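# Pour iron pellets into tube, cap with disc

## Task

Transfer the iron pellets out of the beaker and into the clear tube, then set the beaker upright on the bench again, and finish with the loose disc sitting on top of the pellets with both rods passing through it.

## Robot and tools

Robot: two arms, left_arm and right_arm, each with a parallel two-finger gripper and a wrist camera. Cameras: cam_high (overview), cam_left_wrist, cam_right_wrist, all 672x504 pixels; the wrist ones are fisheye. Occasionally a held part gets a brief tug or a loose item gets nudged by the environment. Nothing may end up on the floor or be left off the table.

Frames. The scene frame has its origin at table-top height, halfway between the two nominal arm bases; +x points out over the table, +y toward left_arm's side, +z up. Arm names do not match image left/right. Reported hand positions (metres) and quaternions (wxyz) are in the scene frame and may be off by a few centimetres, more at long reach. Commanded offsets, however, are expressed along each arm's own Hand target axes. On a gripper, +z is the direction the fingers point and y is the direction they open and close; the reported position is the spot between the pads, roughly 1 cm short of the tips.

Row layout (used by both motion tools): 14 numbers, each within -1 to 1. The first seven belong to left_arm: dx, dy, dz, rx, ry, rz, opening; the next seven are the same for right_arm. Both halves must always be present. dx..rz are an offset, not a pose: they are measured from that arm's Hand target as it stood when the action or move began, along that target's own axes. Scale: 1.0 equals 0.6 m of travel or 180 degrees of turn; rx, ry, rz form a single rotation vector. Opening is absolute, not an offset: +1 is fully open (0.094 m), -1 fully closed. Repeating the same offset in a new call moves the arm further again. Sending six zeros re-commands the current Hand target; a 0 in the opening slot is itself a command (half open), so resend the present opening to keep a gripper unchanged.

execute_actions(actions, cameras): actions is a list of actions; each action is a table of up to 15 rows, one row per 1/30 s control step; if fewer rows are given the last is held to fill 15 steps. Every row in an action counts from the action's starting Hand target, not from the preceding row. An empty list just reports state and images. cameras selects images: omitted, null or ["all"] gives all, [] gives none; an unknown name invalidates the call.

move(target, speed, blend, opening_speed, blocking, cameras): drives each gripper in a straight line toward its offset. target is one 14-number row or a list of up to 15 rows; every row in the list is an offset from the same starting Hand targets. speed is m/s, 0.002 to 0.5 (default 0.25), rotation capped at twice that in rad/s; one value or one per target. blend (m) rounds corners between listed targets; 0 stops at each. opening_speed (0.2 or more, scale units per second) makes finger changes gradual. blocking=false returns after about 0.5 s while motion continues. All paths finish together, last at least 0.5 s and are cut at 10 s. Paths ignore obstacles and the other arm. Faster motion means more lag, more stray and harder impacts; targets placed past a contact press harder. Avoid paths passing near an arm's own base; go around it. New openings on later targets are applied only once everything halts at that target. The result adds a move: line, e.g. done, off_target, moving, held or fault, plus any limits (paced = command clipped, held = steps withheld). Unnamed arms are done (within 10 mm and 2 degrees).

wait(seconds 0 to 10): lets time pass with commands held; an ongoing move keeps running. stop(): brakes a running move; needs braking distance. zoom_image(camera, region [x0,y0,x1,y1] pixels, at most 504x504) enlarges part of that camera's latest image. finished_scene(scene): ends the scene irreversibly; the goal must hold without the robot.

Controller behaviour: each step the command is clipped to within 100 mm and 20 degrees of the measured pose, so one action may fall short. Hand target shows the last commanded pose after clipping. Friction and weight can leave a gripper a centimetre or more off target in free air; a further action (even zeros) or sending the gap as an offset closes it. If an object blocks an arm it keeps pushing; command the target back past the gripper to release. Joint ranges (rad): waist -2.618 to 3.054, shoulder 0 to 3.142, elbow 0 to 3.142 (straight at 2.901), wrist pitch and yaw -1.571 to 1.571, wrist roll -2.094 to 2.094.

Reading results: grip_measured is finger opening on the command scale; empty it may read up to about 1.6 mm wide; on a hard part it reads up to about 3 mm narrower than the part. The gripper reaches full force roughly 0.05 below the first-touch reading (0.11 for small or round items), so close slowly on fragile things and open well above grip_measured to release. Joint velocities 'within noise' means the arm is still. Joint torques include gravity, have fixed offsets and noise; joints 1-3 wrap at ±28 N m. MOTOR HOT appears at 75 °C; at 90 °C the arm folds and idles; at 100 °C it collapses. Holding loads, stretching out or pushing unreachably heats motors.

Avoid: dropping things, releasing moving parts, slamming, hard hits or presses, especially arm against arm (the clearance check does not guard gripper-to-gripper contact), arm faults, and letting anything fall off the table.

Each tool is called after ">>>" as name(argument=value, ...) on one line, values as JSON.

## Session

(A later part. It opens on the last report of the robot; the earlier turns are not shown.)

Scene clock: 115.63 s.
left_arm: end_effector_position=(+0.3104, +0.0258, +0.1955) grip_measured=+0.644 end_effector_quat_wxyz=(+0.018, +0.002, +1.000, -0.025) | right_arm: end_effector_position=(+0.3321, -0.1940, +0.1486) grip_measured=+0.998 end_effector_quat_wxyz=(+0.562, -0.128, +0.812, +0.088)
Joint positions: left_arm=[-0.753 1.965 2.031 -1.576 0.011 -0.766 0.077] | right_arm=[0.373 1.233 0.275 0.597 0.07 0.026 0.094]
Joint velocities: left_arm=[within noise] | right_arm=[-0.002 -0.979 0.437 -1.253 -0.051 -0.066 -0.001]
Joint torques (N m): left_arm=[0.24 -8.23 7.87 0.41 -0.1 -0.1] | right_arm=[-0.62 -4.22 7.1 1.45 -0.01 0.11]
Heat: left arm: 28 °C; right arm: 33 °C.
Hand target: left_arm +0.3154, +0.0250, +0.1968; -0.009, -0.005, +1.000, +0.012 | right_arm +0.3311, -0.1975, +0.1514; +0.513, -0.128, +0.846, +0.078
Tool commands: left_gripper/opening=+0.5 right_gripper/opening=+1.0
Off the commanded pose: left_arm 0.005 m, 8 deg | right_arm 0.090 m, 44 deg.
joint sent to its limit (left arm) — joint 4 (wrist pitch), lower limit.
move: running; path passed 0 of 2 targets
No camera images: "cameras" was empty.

>>> wait(seconds=1.5)

Scene clock: 117.90 s.
left_arm: end_effector_position=(+0.3104, +0.0258, +0.1955) grip_measured=+0.644 end_effector_quat_wxyz=(+0.018, +0.002, +1.000, -0.025) | right_arm: end_effector_position=(+0.2612, -0.1508, +0.1748) grip_measured=+0.998 end_effector_quat_wxyz=(+0.653, -0.342, +0.620, +0.268)
Joint positions: left_arm=[-0.753 1.965 2.031 -1.576 0.011 -0.766 0.077] | right_arm=[0.159 1.529 0.013 1.513 -0.72 -0.117 0.094]
Joint velocities: within noise
Joint torques (N m): left_arm=[0.54 -8.08 7.75 0.4 -0.11 -0.09] | right_arm=[-0.53 -2.69 1.85 1.79 -0.11 0.15]
Heat: left arm: 28 °C; right arm: 33 °C.
Hand target: left_arm +0.3155, +0.0249, +0.1969; -0.023, -0.006, +0.999, +0.025 | right_arm +0.2592, -0.1520, +0.1807; +0.709, -0.308, +0.573, +0.273
Tool commands: left_gripper/opening=+0.5 right_gripper/opening=+1.0
Off the commanded pose: left_arm 0.005 m, 8 deg | right_arm 0.006 m, 9 deg.
joint sent to its limit (left arm) — joint 4 (wrist pitch), lower limit. The joint targets are off in position and orientation.
joint sent to its limit (right arm) — joint 3 (elbow), lower limit, where the elbow is as bent as it goes; joint 4 (wrist pitch), upper limit. The joint targets are off in orientation, not in position.
earlier move: off_target (left_arm, right_arm)
wait: 1.17 of 1.5 s (the move ended)

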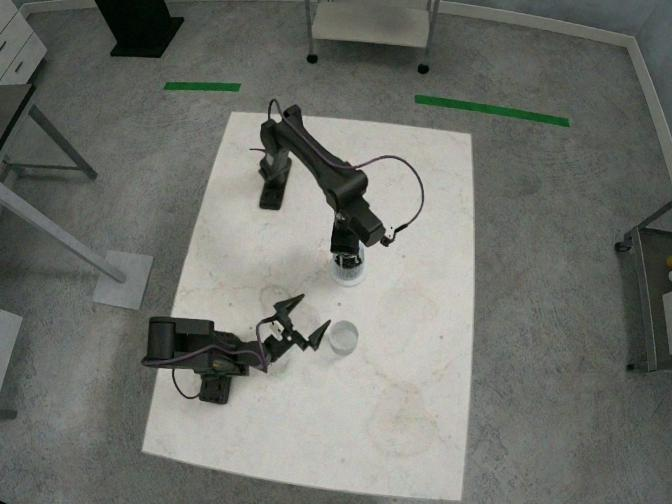

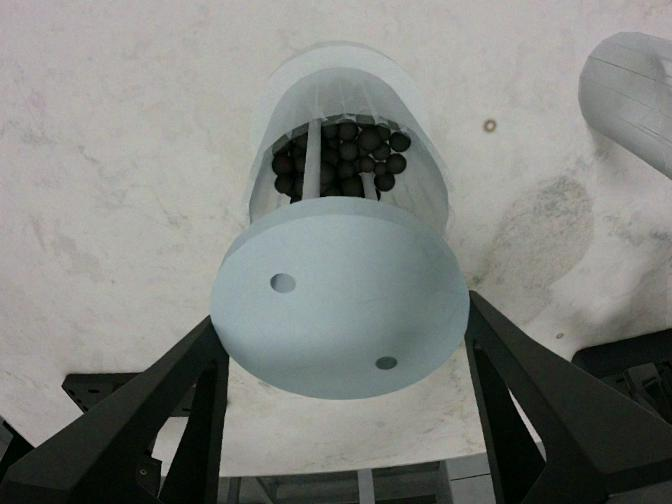

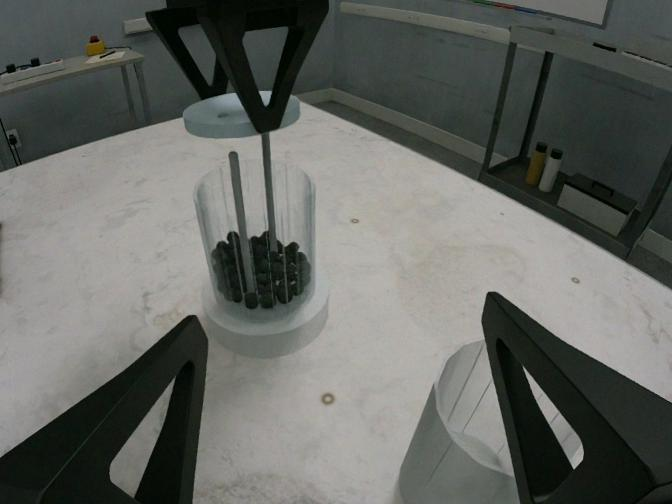

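>>> zoom_image(camera="cam_right_wrist", region=[170, 70, 350, 250])

Scaled by 2.800 from the camera's 672x504 image, which has a finer 960x720 frame.

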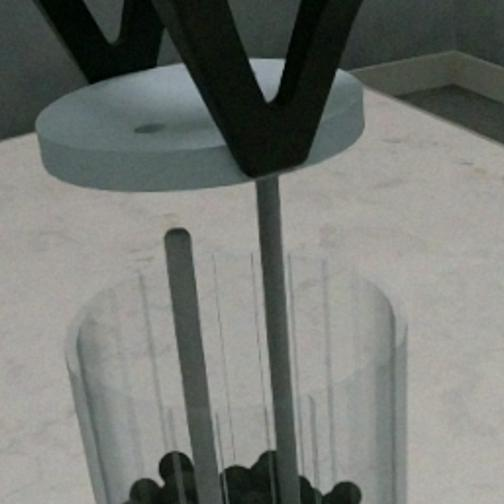

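>>> move(target=[0.0008, -0.011, 0.0177, 0.016, -0.0146, 0, 0.5, 0, 0, 0, 0, 0, 0, 1.0], speed=0.1, cameras=["cam_left_wrist", "cam_right_wrist"])

>>> zoom_image(camera="cam_right_wrist", region=[170, 70, 350, 250])

>>> zoom_image(camera="cam_left_wrist", region=[200, 60, 500, 400])

Scene clock: 125.63 s.
left_arm: end_effector_position=(+0.3127, +0.0237, +0.1840) grip_measured=+0.644 end_effector_quat_wxyz=(+0.007, -0.003, +1.000, -0.014) | right_arm: end_effector_position=(+0.2610, -0.1506, +0.1754) grip_measured=+0.998 end_effector_quat_wxyz=(+0.654, -0.342, +0.619, +0.268)
Joint positions: left_arm=[-0.753 2 2.036 -1.576 0.011 -0.777 0.077] | right_arm=[0.159 1.529 0.013 1.516 -0.722 -0.117 0.094]
Joint velocities: within noise
Joint torques (N m): left_arm=[-0.88 -8.58 8.02 0.39 -0.05 -0.14] | right_arm=[-0.5 -2.69 1.81 1.84 -0.07 0.14]
Heat: left arm: 28 °C; right arm: 33 °C.
Hand target: left_arm +0.3146, +0.0188, +0.1860; +0.000, -0.006, +1.000, +0.000 | right_arm +0.2592, -0.1520, +0.1807; +0.709, -0.308, +0.573, +0.273
Off the commanded pose: left_arm 0.006 m, 2 deg | right_arm 0.006 m, 9 deg.
joint sent to its limit (left arm) — joint 4 (wrist pitch), lower limit. The joint targets are off in position, not in orientation.
joint sent to its limit (right arm) — joint 3 (elbow), lower limit, where the elbow is as bent as it goes; joint 4 (wrist pitch), upper limit. The joint targets are off in orientation, not in position.
move: off_target (right_arm)
Images, in order (width x height): cam_left_wrist 672x504, cam_right_wrist 672x504.

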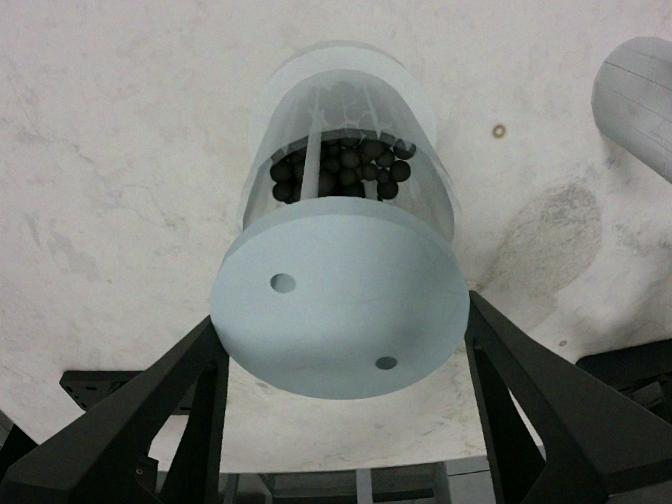

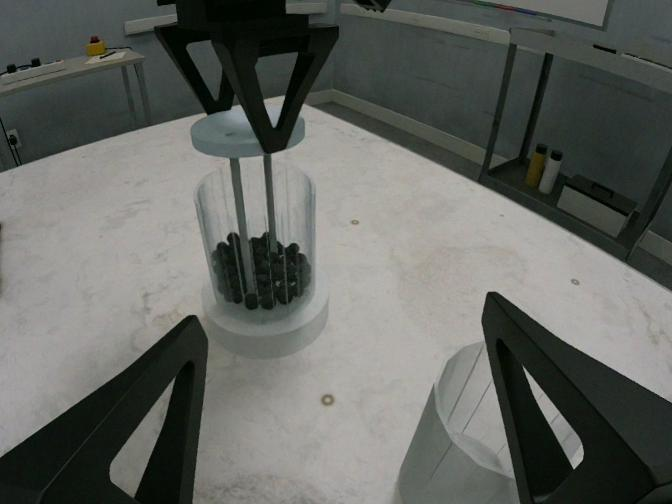

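Scaled by 2.800 from the camera's 672x504 image, which has a finer 960x720 frame.

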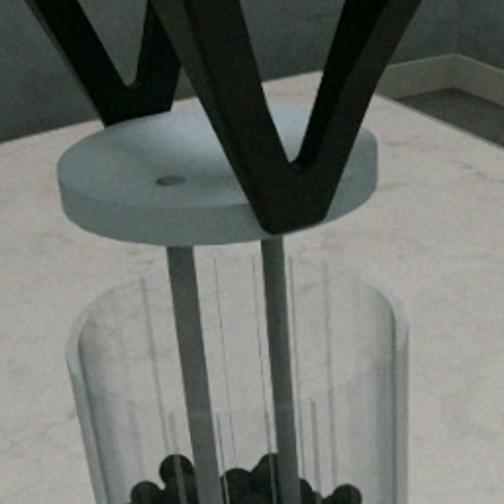

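Scaled by 1.482 from the camera's 672x504 image, which has a finer 960x720 frame.

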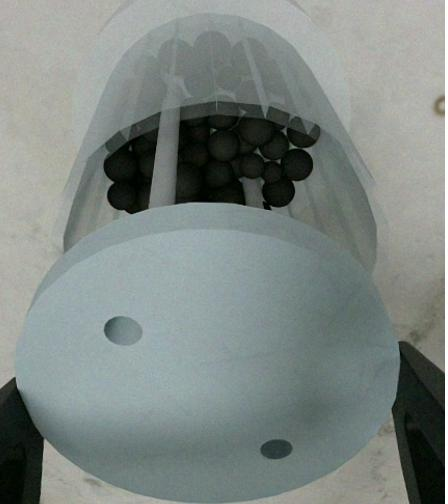

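>>> move(target=[0.0082, -0.0092, 0, 0, 0, 0, 0.5, 0, 0, 0, 0, 0, 0, 1.0], speed=0.1, cameras=["cam_left_wrist", "cam_right_wrist"])

>>> zoom_image(camera="cam_right_wrist", region=[170, 70, 350, 250])

>>> zoom_image(camera="cam_left_wrist", region=[200, 60, 500, 400])

Scene clock: 129.73 s.
left_arm: end_effector_position=(+0.3056, +0.0151, +0.1856) grip_measured=+0.644 end_effector_quat_wxyz=(+0.009, +0.002, +1.000, -0.017) | right_arm: end_effector_position=(+0.2610, -0.1506, +0.1754) grip_measured=+0.998 end_effector_quat_wxyz=(+0.654, -0.342, +0.619, +0.268)
Joint positions: left_arm=[-0.782 2 2.042 -1.576 0.011 -0.795 0.077] | right_arm=[0.159 1.529 0.013 1.516 -0.722 -0.117 0.094]
Joint velocities: within noise
Joint torques (N m): left_arm=[-0.57 -8.2 7.75 0.4 -0.02 -0.09] | right_arm=[-0.57 -2.73 1.89 1.83 -0.09 0.11]
Heat: left arm: 28 °C; right arm: 33 °C.
Hand target: left_arm +0.3097, +0.0133, +0.1860; +0.000, -0.006, +1.000, +0.000 | right_arm +0.2592, -0.1520, +0.1807; +0.709, -0.308, +0.573, +0.273
Off the commanded pose: left_arm 0.005 m, 2 deg | right_arm 0.006 m, 9 deg.
joint sent to its limit (left arm) — joint 4 (wrist pitch), lower limit. The joint targets are off in position, not in orientation.
joint sent to its limit (right arm) — joint 3 (elbow), lower limit, where the elbow is as bent as it goes; joint 4 (wrist pitch), upper limit. The joint targets are off in orientation, not in position.
move: off_target (right_arm)
Images, in order (width x height): cam_left_wrist 672x504, cam_right_wrist 672x504.

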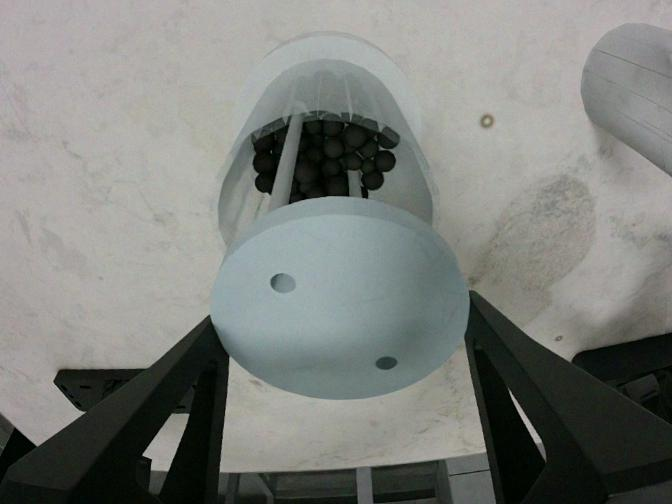

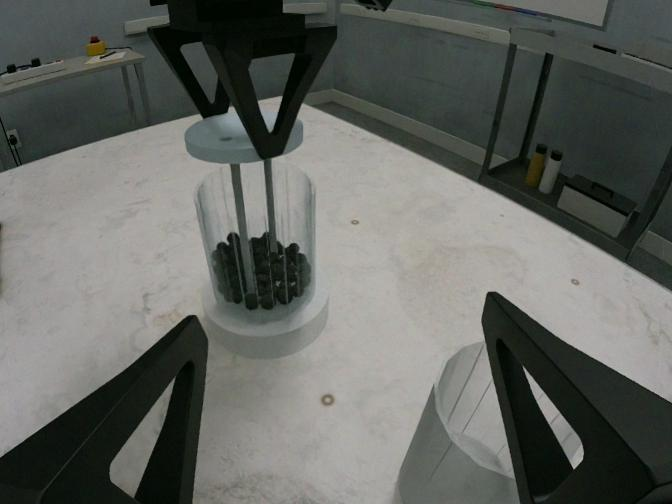

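Scaled by 2.800 from the camera's 672x504 image, which has a finer 960x720 frame.

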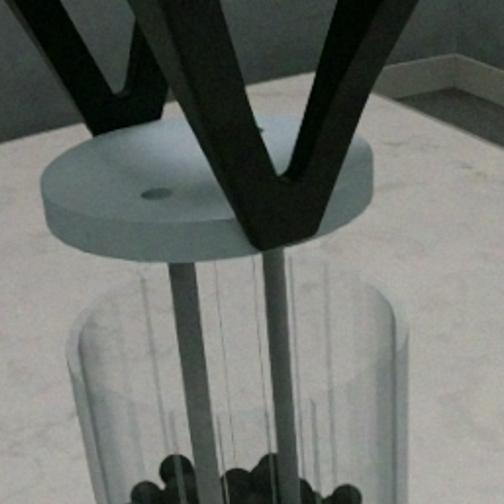

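Scaled by 1.482 from the camera's 672x504 image, which has a finer 960x720 frame.

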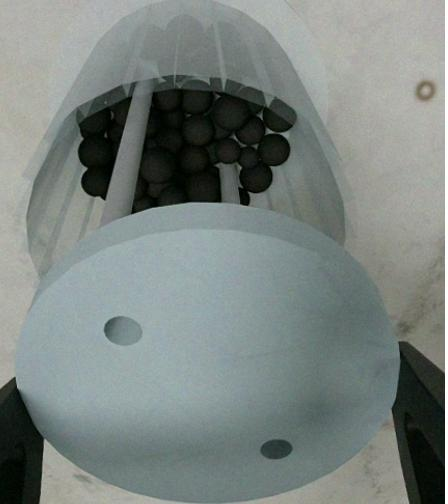

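>>> move(target=[-0.0092, 0.0075, 0, 0, 0, -0.016, 0.5, 0, 0, 0, 0, 0, 0, 1.0], speed=0.1, cameras=["cam_left_wrist", "cam_right_wrist"])

>>> zoom_image(camera="cam_right_wrist", region=[170, 70, 350, 250])

>>> zoom_image(camera="cam_left_wrist", region=[200, 60, 500, 400])

Scene clock: 133.83 s.
left_arm: end_effector_position=(+0.3097, +0.0192, +0.1856) grip_measured=+0.644 end_effector_quat_wxyz=(+0.009, -0.022, +1.000, -0.017) | right_arm: end_effector_position=(+0.2610, -0.1506, +0.1754) grip_measured=+0.998 end_effector_quat_wxyz=(+0.654, -0.342, +0.619, +0.268)
Joint positions: left_arm=[-0.767 2 2.042 -1.576 0.011 -0.827 0.077] | right_arm=[0.159 1.529 0.013 1.516 -0.722 -0.117 0.094]
Joint velocities: within noise
Joint torques (N m): left_arm=[0.61 -8.21 7.94 0.4 -0.05 -0.15] | right_arm=[-0.49 -2.7 1.89 1.84 -0.1 0.12]
Heat: left arm: 28 °C; right arm: 33 °C.
Hand target: left_arm +0.3152, +0.0178, +0.1860; +0.000, -0.031, +1.000, +0.000 | right_arm +0.2592, -0.1520, +0.1807; +0.709, -0.308, +0.573, +0.273
Off the commanded pose: left_arm 0.006 m, 2 deg | right_arm 0.006 m, 9 deg.
joint sent to its limit (left arm) — joint 4 (wrist pitch), lower limit. The joint targets are off in position, not in orientation.
joint sent to its limit (right arm) — joint 3 (elbow), lower limit, where the elbow is as bent as it goes; joint 4 (wrist pitch), upper limit. The joint targets are off in orientation, not in position.
move: off_target (right_arm)
Images, in order (width x height): cam_left_wrist 672x504, cam_right_wrist 672x504.

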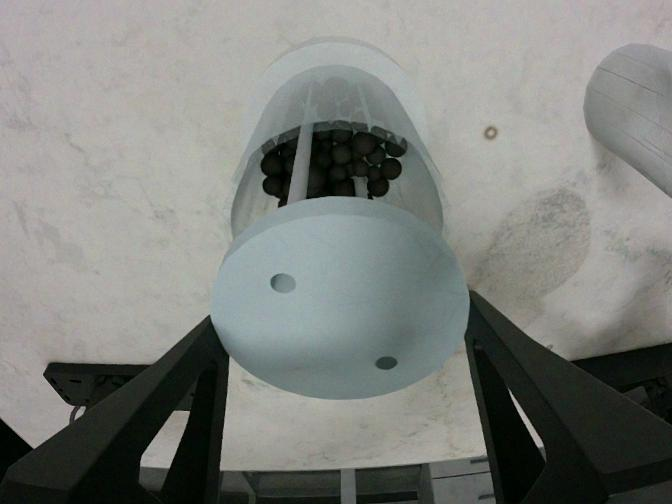

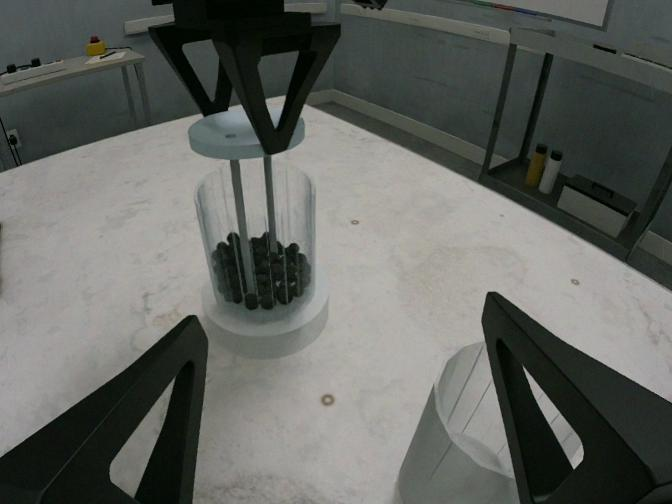

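Scaled by 2.800 from the camera's 672x504 image, which has a finer 960x720 frame.

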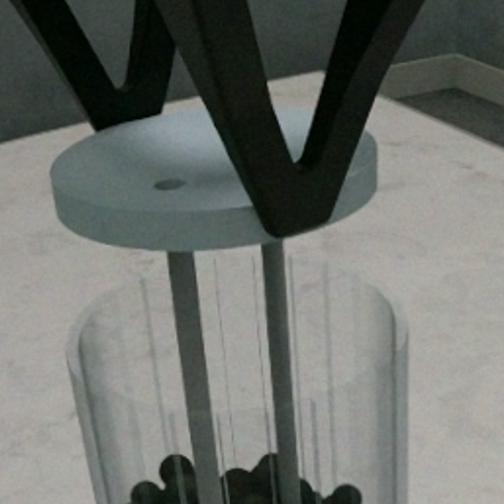

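Scaled by 1.482 from the camera's 672x504 image, which has a finer 960x720 frame.

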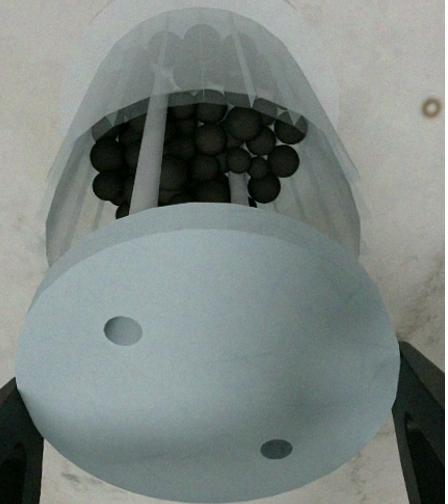

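>>> move(target=[0, -0.0012, 0.02, 0, 0, 0.005, 0.5, 0, 0, 0, 0, 0, 0, 1.0], speed=0.06, cameras=["cam_left_wrist", "cam_right_wrist"])

>>> zoom_image(camera="cam_left_wrist", region=[200, 200, 460, 420])

>>> zoom_image(camera="cam_right_wrist", region=[170, 70, 350, 250])

Scene clock: 139.63 s.
left_arm: end_effector_position=(+0.3096, +0.0183, +0.1815) grip_measured=+0.644 end_effector_quat_wxyz=(+0.007, -0.020, +1.000, -0.008) | right_arm: end_effector_position=(+0.2610, -0.1506, +0.1754) grip_measured=+0.998 end_effector_quat_wxyz=(+0.654, -0.342, +0.619, +0.268)
Joint positions: left_arm=[-0.773 2.016 2.048 -1.582 0.002 -0.83 0.077] | right_arm=[0.159 1.529 0.013 1.516 -0.722 -0.117 0.094]
Joint velocities: within noise
Joint torques (N m): left_arm=[0.53 -7.45 6.78 0.39 -0.04 0.05] | right_arm=[-0.39 -2.78 1.88 1.87 -0.08 0.13]
Heat: left arm: 29 °C; right arm: 33 °C.
Hand target: left_arm +0.3153, +0.0171, +0.1740; +0.000, -0.023, +1.000, +0.000 | right_arm +0.2592, -0.1520, +0.1807; +0.709, -0.308, +0.573, +0.273
Off the commanded pose: left_arm 0.009 m, 1 deg | right_arm 0.006 m, 9 deg.
joint sent to its limit (left arm) — joint 4 (wrist pitch), lower limit. The joint targets are off in position, not in orientation.
joint sent to its limit (right arm) — joint 3 (elbow), lower limit, where the elbow is as bent as it goes; joint 4 (wrist pitch), upper limit. The joint targets are off in orientation, not in position.
move: off_target (right_arm)
Images, in order (width x height): cam_left_wrist 672x504, cam_right_wrist 672x504.

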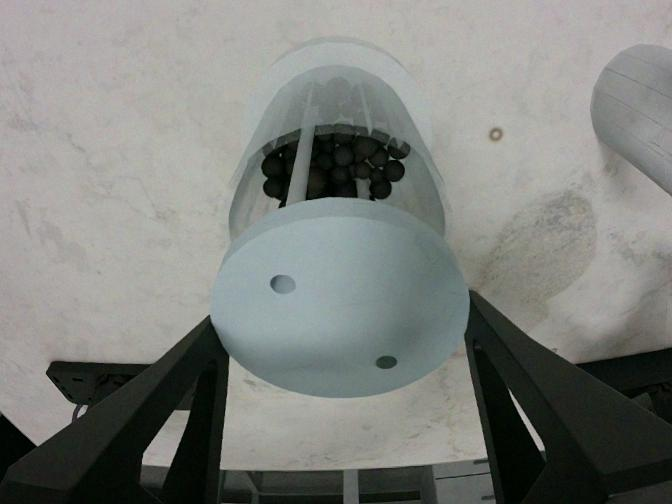

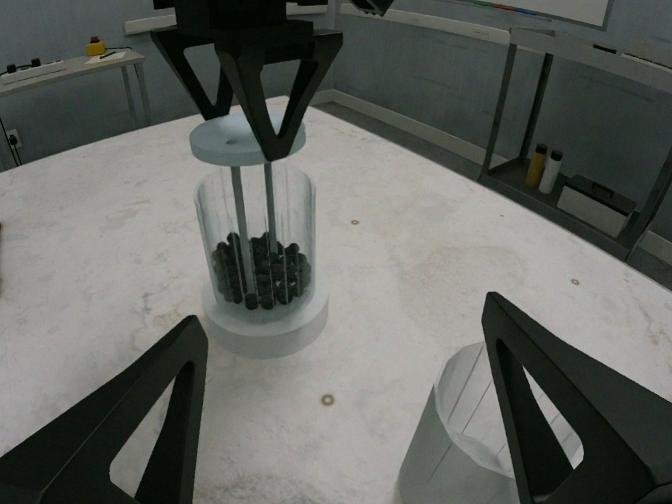

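Scaled by 1.938 from the camera's 672x504 image, which has a finer 960x720 frame.

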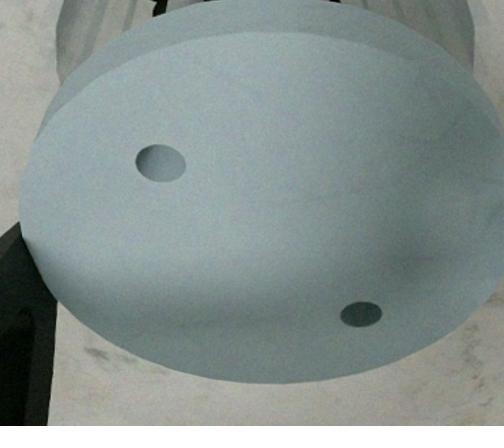

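Scaled by 2.800 from the camera's 672x504 image, which has a finer 960x720 frame.

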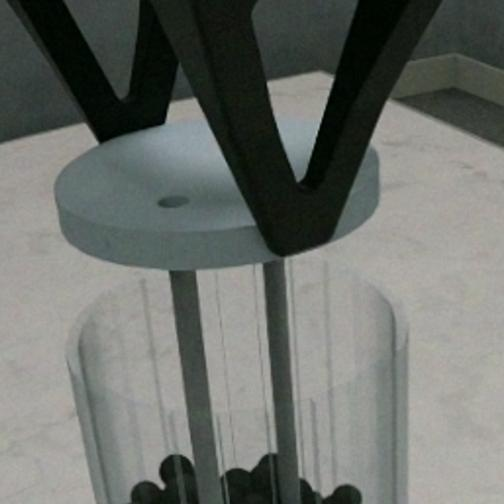

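>>> zoom_image(camera="cam_left_wrist", region=[240, 60, 440, 210])

>>> zoom_image(camera="cam_right_wrist", region=[180, 100, 320, 205])

Scaled by 2.520 from the camera's 672x504 image, which has a finer 960x720 frame.

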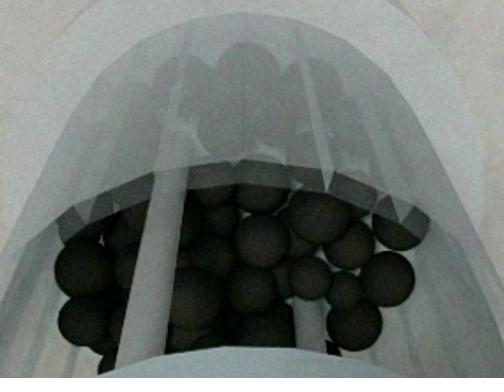

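Scaled by 3.600 from the camera's 672x504 image, which has a finer 960x720 frame.

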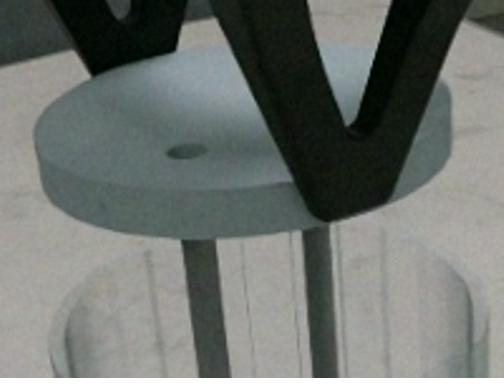

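>>> move(target=[0, -0.0015, 0, 0, 0, 0.012, 0.5, 0, 0, 0, 0, 0, 0, 1.0], speed=0.06, cameras=["cam_left_wrist", "cam_right_wrist"])

>>> zoom_image(camera="cam_left_wrist", region=[200, 200, 460, 420])

>>> zoom_image(camera="cam_left_wrist", region=[240, 60, 440, 210])

>>> zoom_image(camera="cam_right_wrist", region=[180, 100, 320, 205])

Scene clock: 147.63 s.
left_arm: end_effector_position=(+0.3096, +0.0183, +0.1811) grip_measured=+0.644 end_effector_quat_wxyz=(+0.006, -0.010, +1.000, -0.007) | right_arm: end_effector_position=(+0.2610, -0.1506, +0.1754) grip_measured=+0.998 end_effector_quat_wxyz=(+0.654, -0.342, +0.619, +0.268)
Joint positions: left_arm=[-0.773 2.019 2.051 -1.585 0.002 -0.81 0.077] | right_arm=[0.159 1.529 0.013 1.516 -0.722 -0.117 0.094]
Joint velocities: within noise
Joint torques (N m): left_arm=[0.42 -7.27 6.76 0.41 -0.04 0.12] | right_arm=[-0.54 -2.95 1.92 1.84 -0.04 0.13]
Heat: left arm: 28 °C; right arm: 33 °C.
Hand target: left_arm +0.3153, +0.0162, +0.1740; +0.000, -0.004, +1.000, +0.000 | right_arm +0.2592, -0.1520, +0.1807; +0.709, -0.308, +0.573, +0.273
Off the commanded pose: left_arm 0.009 m, 1 deg | right_arm 0.006 m, 9 deg.
joint sent to its limit (left arm) — joint 4 (wrist pitch), lower limit. The joint targets are off in position, not in orientation.
joint sent to its limit (right arm) — joint 3 (elbow), lower limit, where the elbow is as bent as it goes; joint 4 (wrist pitch), upper limit. The joint targets are off in orientation, not in position.
move: off_target (right_arm)
Images, in order (width x height): cam_left_wrist 672x504, cam_right_wrist 672x504.

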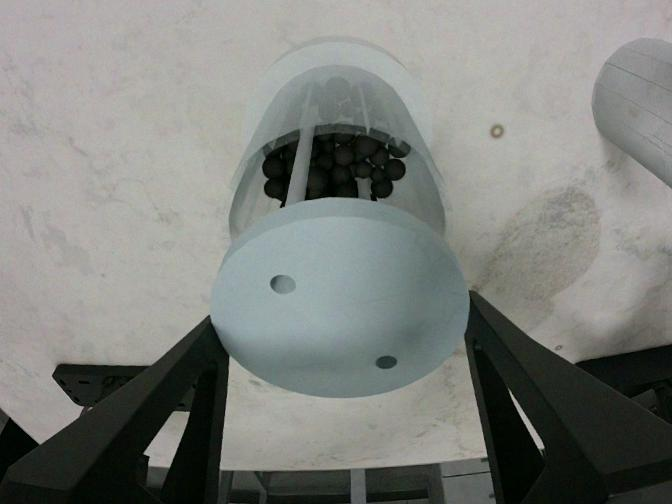

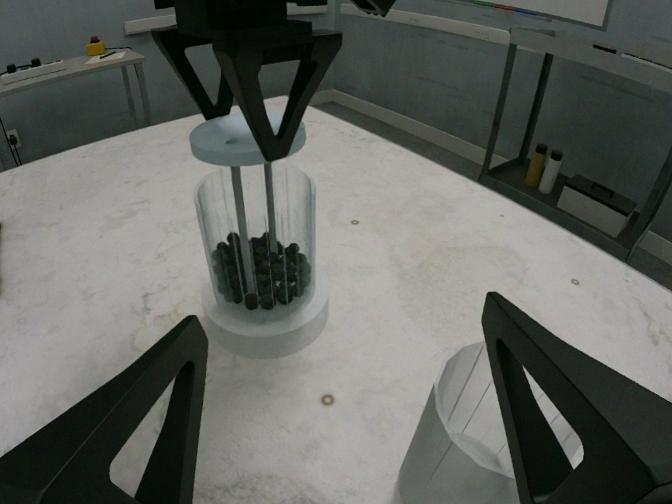

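Scaled by 1.938 from the camera's 672x504 image, which has a finer 960x720 frame.

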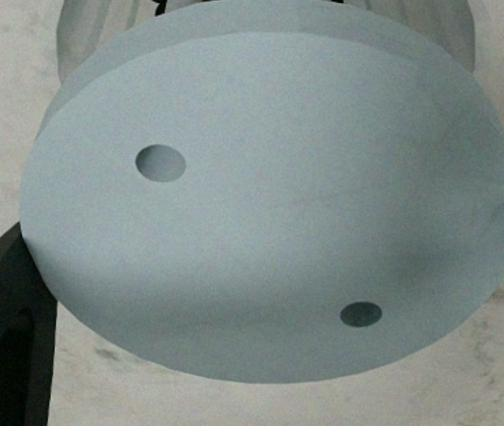

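Scaled by 2.520 from the camera's 672x504 image, which has a finer 960x720 frame.

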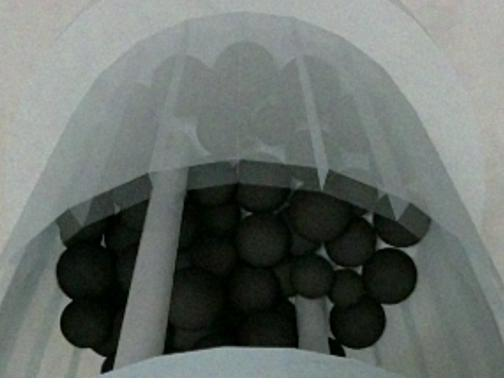

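Scaled by 3.600 from the camera's 672x504 image, which has a finer 960x720 frame.

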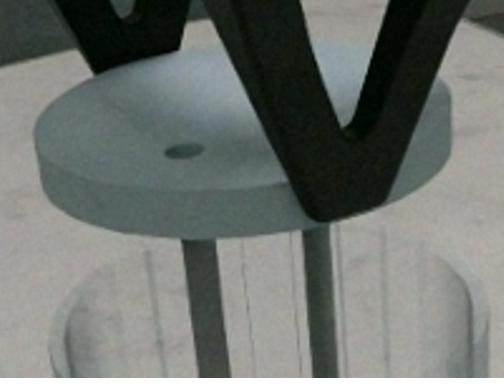

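>>> move(target=[-0.0028, -0.0025, 0.003, 0, 0, 0, 0.5, 0, 0, 0, 0, 0, 0, 1.0], speed=0.06, cameras=["cam_left_wrist", "cam_right_wrist"])

>>> zoom_image(camera="cam_left_wrist", region=[200, 200, 460, 420])

>>> zoom_image(camera="cam_left_wrist", region=[240, 60, 440, 210])

>>> zoom_image(camera="cam_right_wrist", region=[180, 100, 320, 205])

Scene clock: 151.63 s.
left_arm: end_effector_position=(+0.3098, +0.0181, +0.1814) grip_measured=+0.644 end_effector_quat_wxyz=(+0.004, -0.010, +1.000, -0.005) | right_arm: end_effector_position=(+0.2610, -0.1506, +0.1754) grip_measured=+0.998 end_effector_quat_wxyz=(+0.654, -0.342, +0.619, +0.268)
Joint positions: left_arm=[-0.773 2.026 2.063 -1.594 0.002 -0.81 0.077] | right_arm=[0.159 1.529 0.013 1.516 -0.722 -0.117 0.094]
Joint velocities: within noise
Joint torques (N m): left_arm=[0.05 -7.02 6.82 0.49 -0.05 0.09] | right_arm=[-0.49 -2.82 1.91 1.86 -0.11 0.14]
Heat: left arm: 28 °C; right arm: 33 °C.
Hand target: left_arm +0.3170, +0.0147, +0.1722; +0.000, -0.004, +1.000, +0.000 | right_arm +0.2592, -0.1520, +0.1807; +0.709, -0.308, +0.573, +0.273
Off the commanded pose: left_arm 0.012 m, 1 deg | right_arm 0.006 m, 9 deg.
joint read past its limit (left arm) — joint 4 (wrist pitch), lower limit.
joint sent to its limit (left arm) — joint 4 (wrist pitch), lower limit. The joint targets are off in position, not in orientation.
joint sent to its limit (right arm) — joint 3 (elbow), lower limit, where the elbow is as bent as it goes; joint 4 (wrist pitch), upper limit. The joint targets are off in orientation, not in position.
move: off_target (left_arm, right_arm)
Images, in order (width x height): cam_left_wrist 672x504, cam_right_wrist 672x504.

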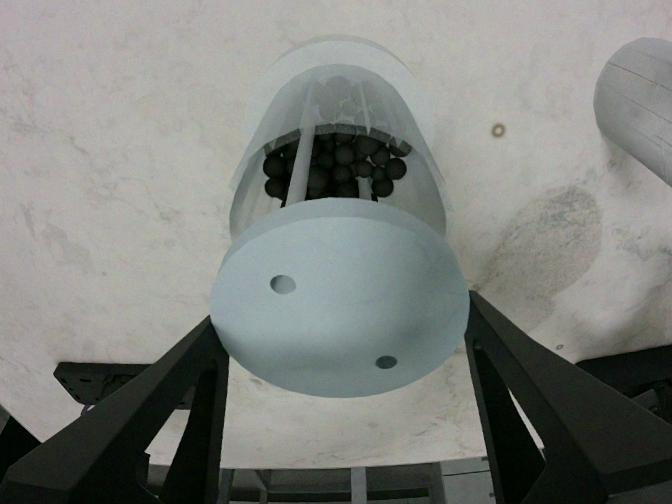

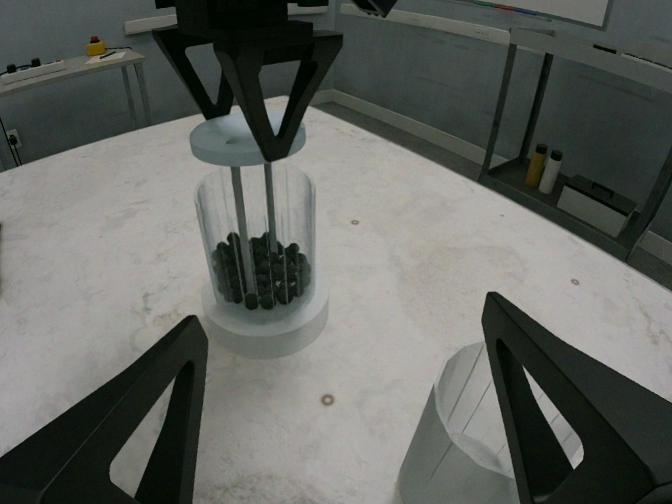

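Scaled by 1.938 from the camera's 672x504 image, which has a finer 960x720 frame.

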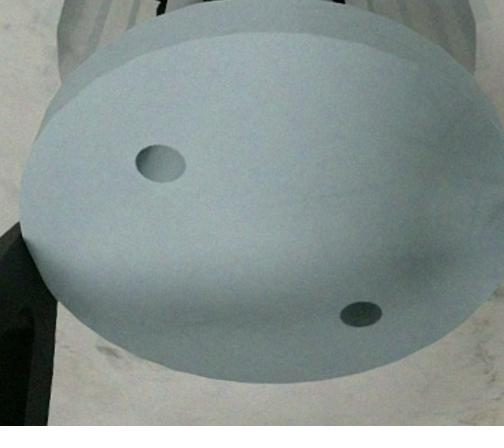

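Scaled by 2.520 from the camera's 672x504 image, which has a finer 960x720 frame.

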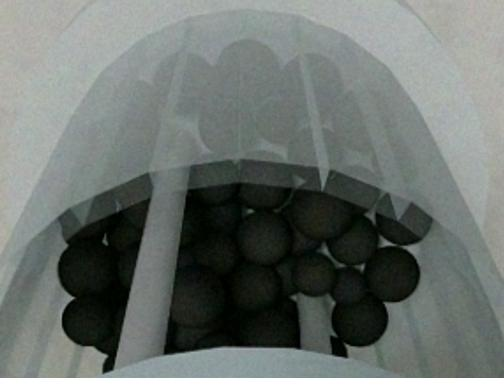

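Scaled by 3.600 from the camera's 672x504 image, which has a finer 960x720 frame.

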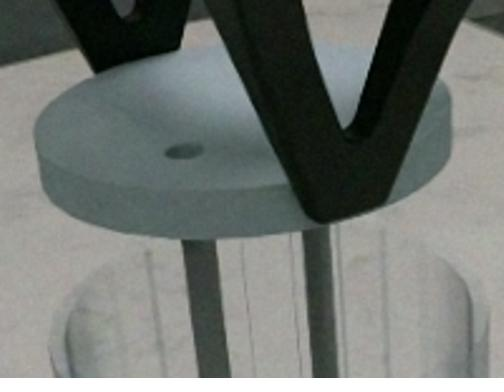

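>>> move(target=[0.0060, 0.0050, -0.0230, 0.0075, -0.0083, 0.0038, 0.5, 0, 0, 0, 0, 0, 0, 1.0], speed=0.1, cameras=["cam_left_wrist", "cam_right_wrist"])

>>> zoom_image(camera="cam_left_wrist", region=[240, 60, 440, 210])

>>> zoom_image(camera="cam_right_wrist", region=[180, 100, 320, 205])

Scene clock: 158.13 s.
left_arm: end_effector_position=(+0.3100, +0.0183, +0.1814) grip_measured=+0.644 end_effector_quat_wxyz=(+0.005, -0.006, +1.000, -0.005) | right_arm: end_effector_position=(+0.2610, -0.1506, +0.1754) grip_measured=+0.998 end_effector_quat_wxyz=(+0.654, -0.342, +0.619, +0.268)
Joint positions: left_arm=[-0.773 2.026 2.063 -1.594 0 -0.803 0.077] | right_arm=[0.159 1.529 0.013 1.516 -0.722 -0.117 0.094]
Joint velocities: within noise
Joint torques (N m): left_arm=[-0.01 -11.22 5.89 0.49 -0.08 0.11] | right_arm=[-0.61 -2.67 1.84 1.84 -0.11 0.12]
Heat: left arm: 29 °C; right arm: 33 °C.
Hand target: left_arm +0.3134, +0.0177, +0.1860; +0.013, +0.002, +1.000, -0.011 | right_arm +0.2592, -0.1520, +0.1807; +0.709, -0.308, +0.573, +0.273
Off the commanded pose: left_arm 0.006 m, 2 deg | right_arm 0.006 m, 9 deg.
joint read past its limit (left arm) — joint 4 (wrist pitch), lower limit.
joint sent to its limit (left arm) — joint 4 (wrist pitch), lower limit. The joint targets are off in position, not in orientation.
joint sent to its limit (right arm) — joint 3 (elbow), lower limit, where the elbow is as bent as it goes; joint 4 (wrist pitch), upper limit. The joint targets are off in orientation, not in position.
move: off_target (right_arm)
Images, in order (width x height): cam_left_wrist 672x504, cam_right_wrist 672x504.

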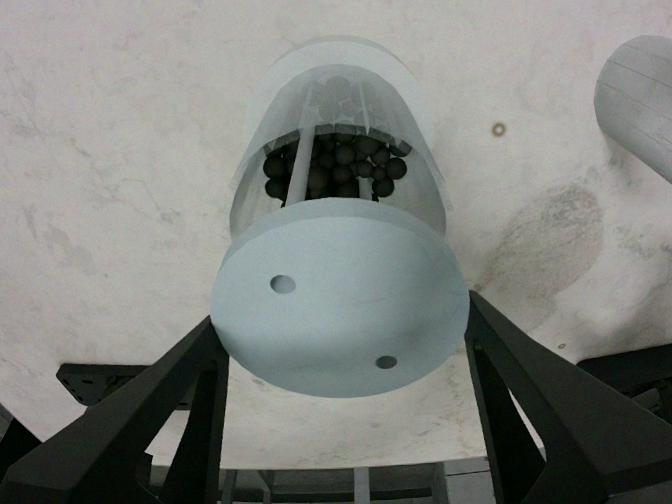

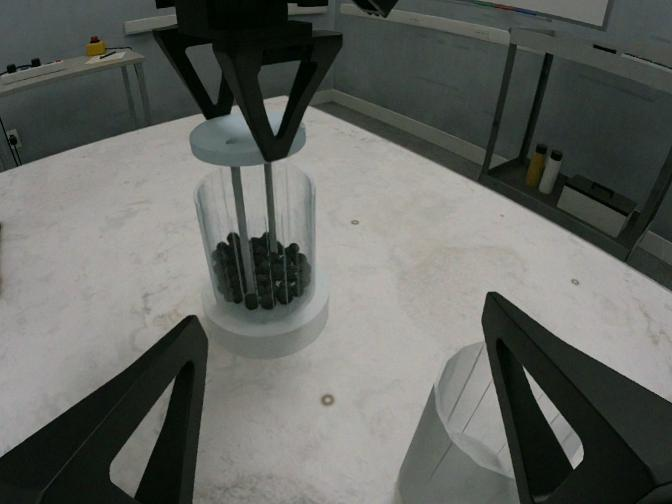

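Scaled by 2.520 from the camera's 672x504 image, which has a finer 960x720 frame.

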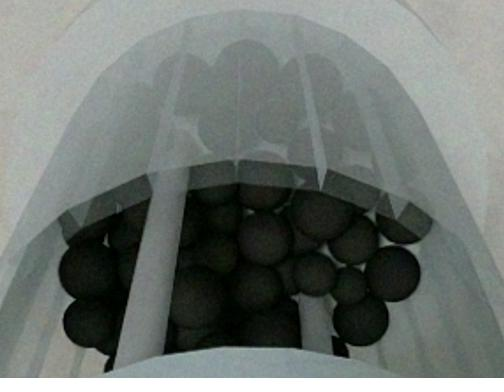

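Scaled by 3.600 from the camera's 672x504 image, which has a finer 960x720 frame.

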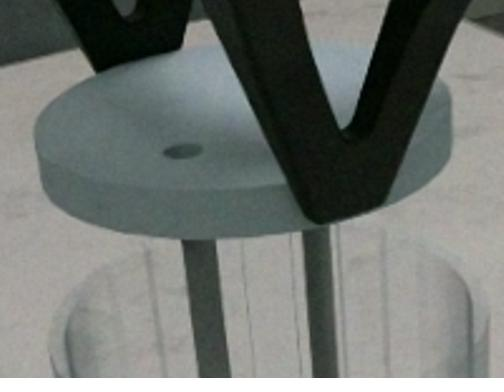

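>>> move(target=[[-0.0023, -0.0020, -0.0233, 0.0016, -0.0012, 0.0035, 0.5, 0, 0, 0, 0, 0, 0, 1.0], [-0.0013, -0.0012, 0.0134, 0.0016, -0.0012, 0.0035, 0.5, 0, 0, 0, 0, 0, 0, 1.0]], speed=0.1, cameras=["cam_left_wrist", "cam_right_wrist"])

>>> zoom_image(camera="cam_left_wrist", region=[240, 60, 440, 210])

>>> zoom_image(camera="cam_right_wrist", region=[180, 100, 320, 205])

Scene clock: 163.50 s.
left_arm: end_effector_position=(+0.3097, +0.0186, +0.1806) grip_measured=+0.644 end_effector_quat_wxyz=(+0.006, -0.001, +1.000, -0.006) | right_arm: end_effector_position=(+0.2610, -0.1506, +0.1754) grip_measured=+0.998 end_effector_quat_wxyz=(+0.654, -0.342, +0.619, +0.268)
Joint positions: left_arm=[-0.773 2.017 2.046 -1.582 0 -0.792 0.077] | right_arm=[0.159 1.529 0.013 1.516 -0.722 -0.117 0.094]
Joint velocities: within noise
Joint torques (N m): left_arm=[0.24 -10.85 3.47 0.75 0.02 0.13] | right_arm=[-0.54 -2.8 1.84 1.84 -0.08 0.11]
Heat: left arm: 28 °C; right arm: 33 °C.
Hand target: left_arm +0.3144, +0.0168, +0.1780; +0.015, +0.008, +1.000, -0.014 | right_arm +0.2592, -0.1520, +0.1807; +0.709, -0.308, +0.573, +0.273
Off the commanded pose: left_arm 0.006 m, 2 deg | right_arm 0.006 m, 9 deg.
joint sent to its limit (right arm) — joint 3 (elbow), lower limit, where the elbow is as bent as it goes; joint 4 (wrist pitch), upper limit. The joint targets are off in orientation, not in position.
move: off_target (right_arm)
Images, in order (width x height): cam_left_wrist 672x504, cam_right_wrist 672x504.

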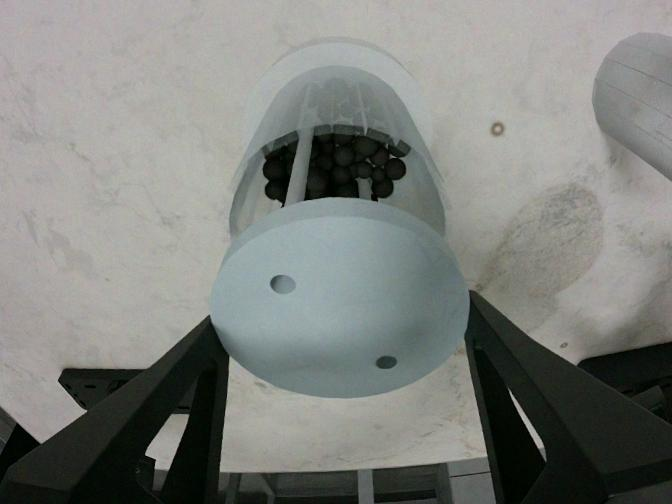

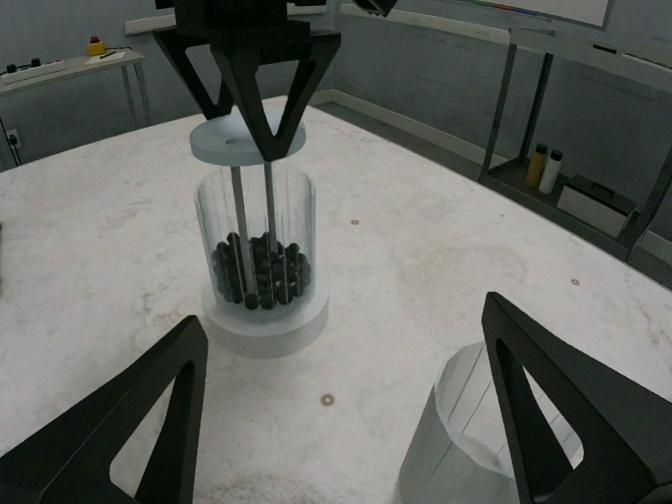

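Scaled by 2.520 from the camera's 672x504 image, which has a finer 960x720 frame.

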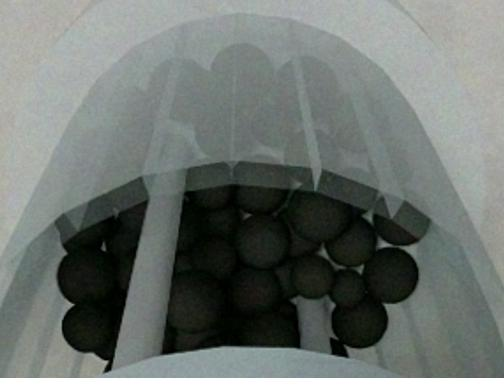

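Scaled by 3.600 from the camera's 672x504 image, which has a finer 960x720 frame.

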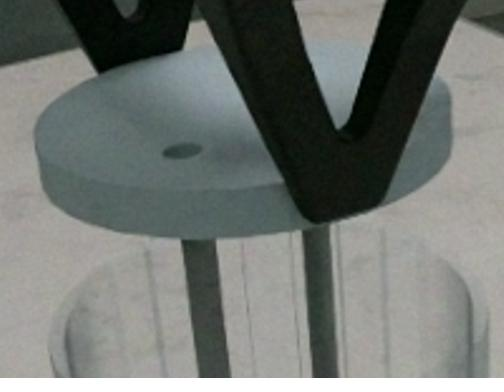

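>>> move(target=[[-0.0028, -0.0025, -0.0365, 0, 0, -0.001, 0.5, 0, 0, 0, 0, 0, 0, 1.0], [-0.0010, -0.0008, 0.0234, 0, 0, -0.001, 0.5, 0, 0, 0, 0, 0, 0, 1.0]], speed=[0.1, 0.06], cameras=["cam_left_wrist", "cam_right_wrist"])

>>> zoom_image(camera="cam_left_wrist", region=[240, 60, 440, 210])

>>> zoom_image(camera="cam_right_wrist", region=[180, 100, 320, 205])

Scene clock: 169.53 s.
left_arm: end_effector_position=(+0.3099, +0.0176, +0.1798) grip_measured=+0.644 end_effector_quat_wxyz=(+0.019, +0.001, +1.000, -0.019) | right_arm: end_effector_position=(+0.2610, -0.1506, +0.1754) grip_measured=+0.998 end_effector_quat_wxyz=(+0.654, -0.342, +0.619, +0.268)
Joint positions: left_arm=[-0.775 1.979 1.987 -1.525 0 -0.789 0.077] | right_arm=[0.159 1.529 0.013 1.516 -0.722 -0.117 0.094]
Joint velocities: within noise
Joint torques (N m): left_arm=[0.38 -8.31 2.89 0.9 -0.01 0.12] | right_arm=[-0.54 -2.69 1.94 1.81 -0.08 0.13]
Heat: left arm: 28 °C; right arm: 33 °C.
Hand target: left_arm +0.3154, +0.0159, +0.1640; +0.015, +0.006, +1.000, -0.014 | right_arm +0.2592, -0.1520, +0.1807; +0.709, -0.308, +0.573, +0.273
Off the commanded pose: left_arm 0.017 m, 1 deg | right_arm 0.006 m, 9 deg.
joint sent to its limit (right arm) — joint 3 (elbow), lower limit, where the elbow is as bent as it goes; joint 4 (wrist pitch), upper limit. The joint targets are off in orientation, not in position.
move: off_target (left_arm, right_arm)
Images, in order (width x height): cam_left_wrist 672x504, cam_right_wrist 672x504.

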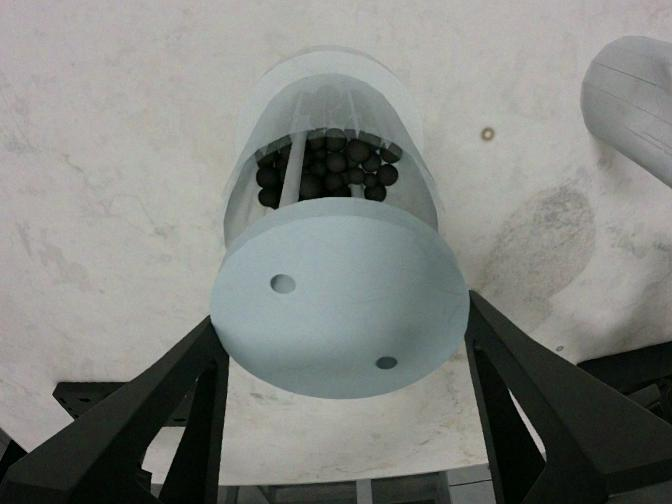

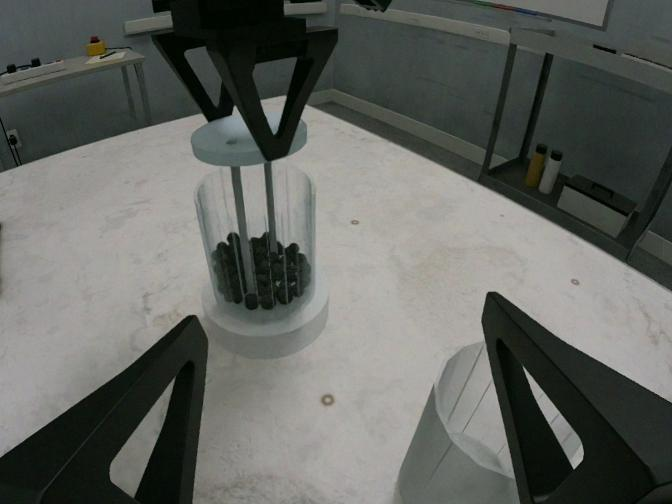

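Scaled by 2.520 from the camera's 672x504 image, which has a finer 960x720 frame.

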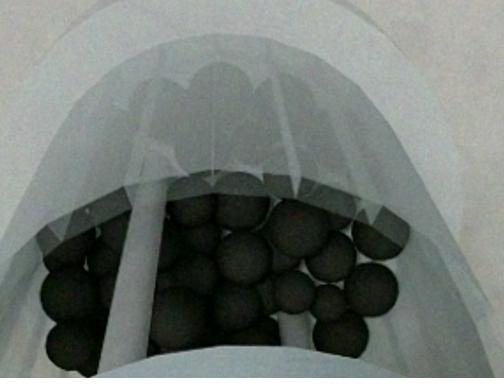

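Scaled by 3.600 from the camera's 672x504 image, which has a finer 960x720 frame.

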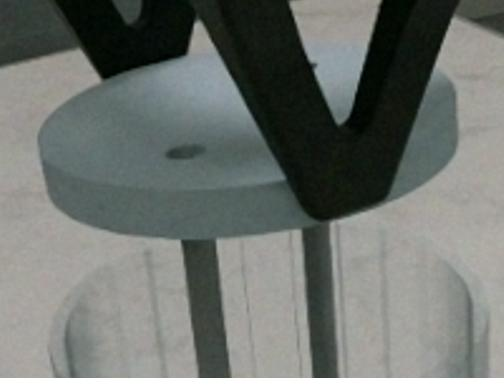

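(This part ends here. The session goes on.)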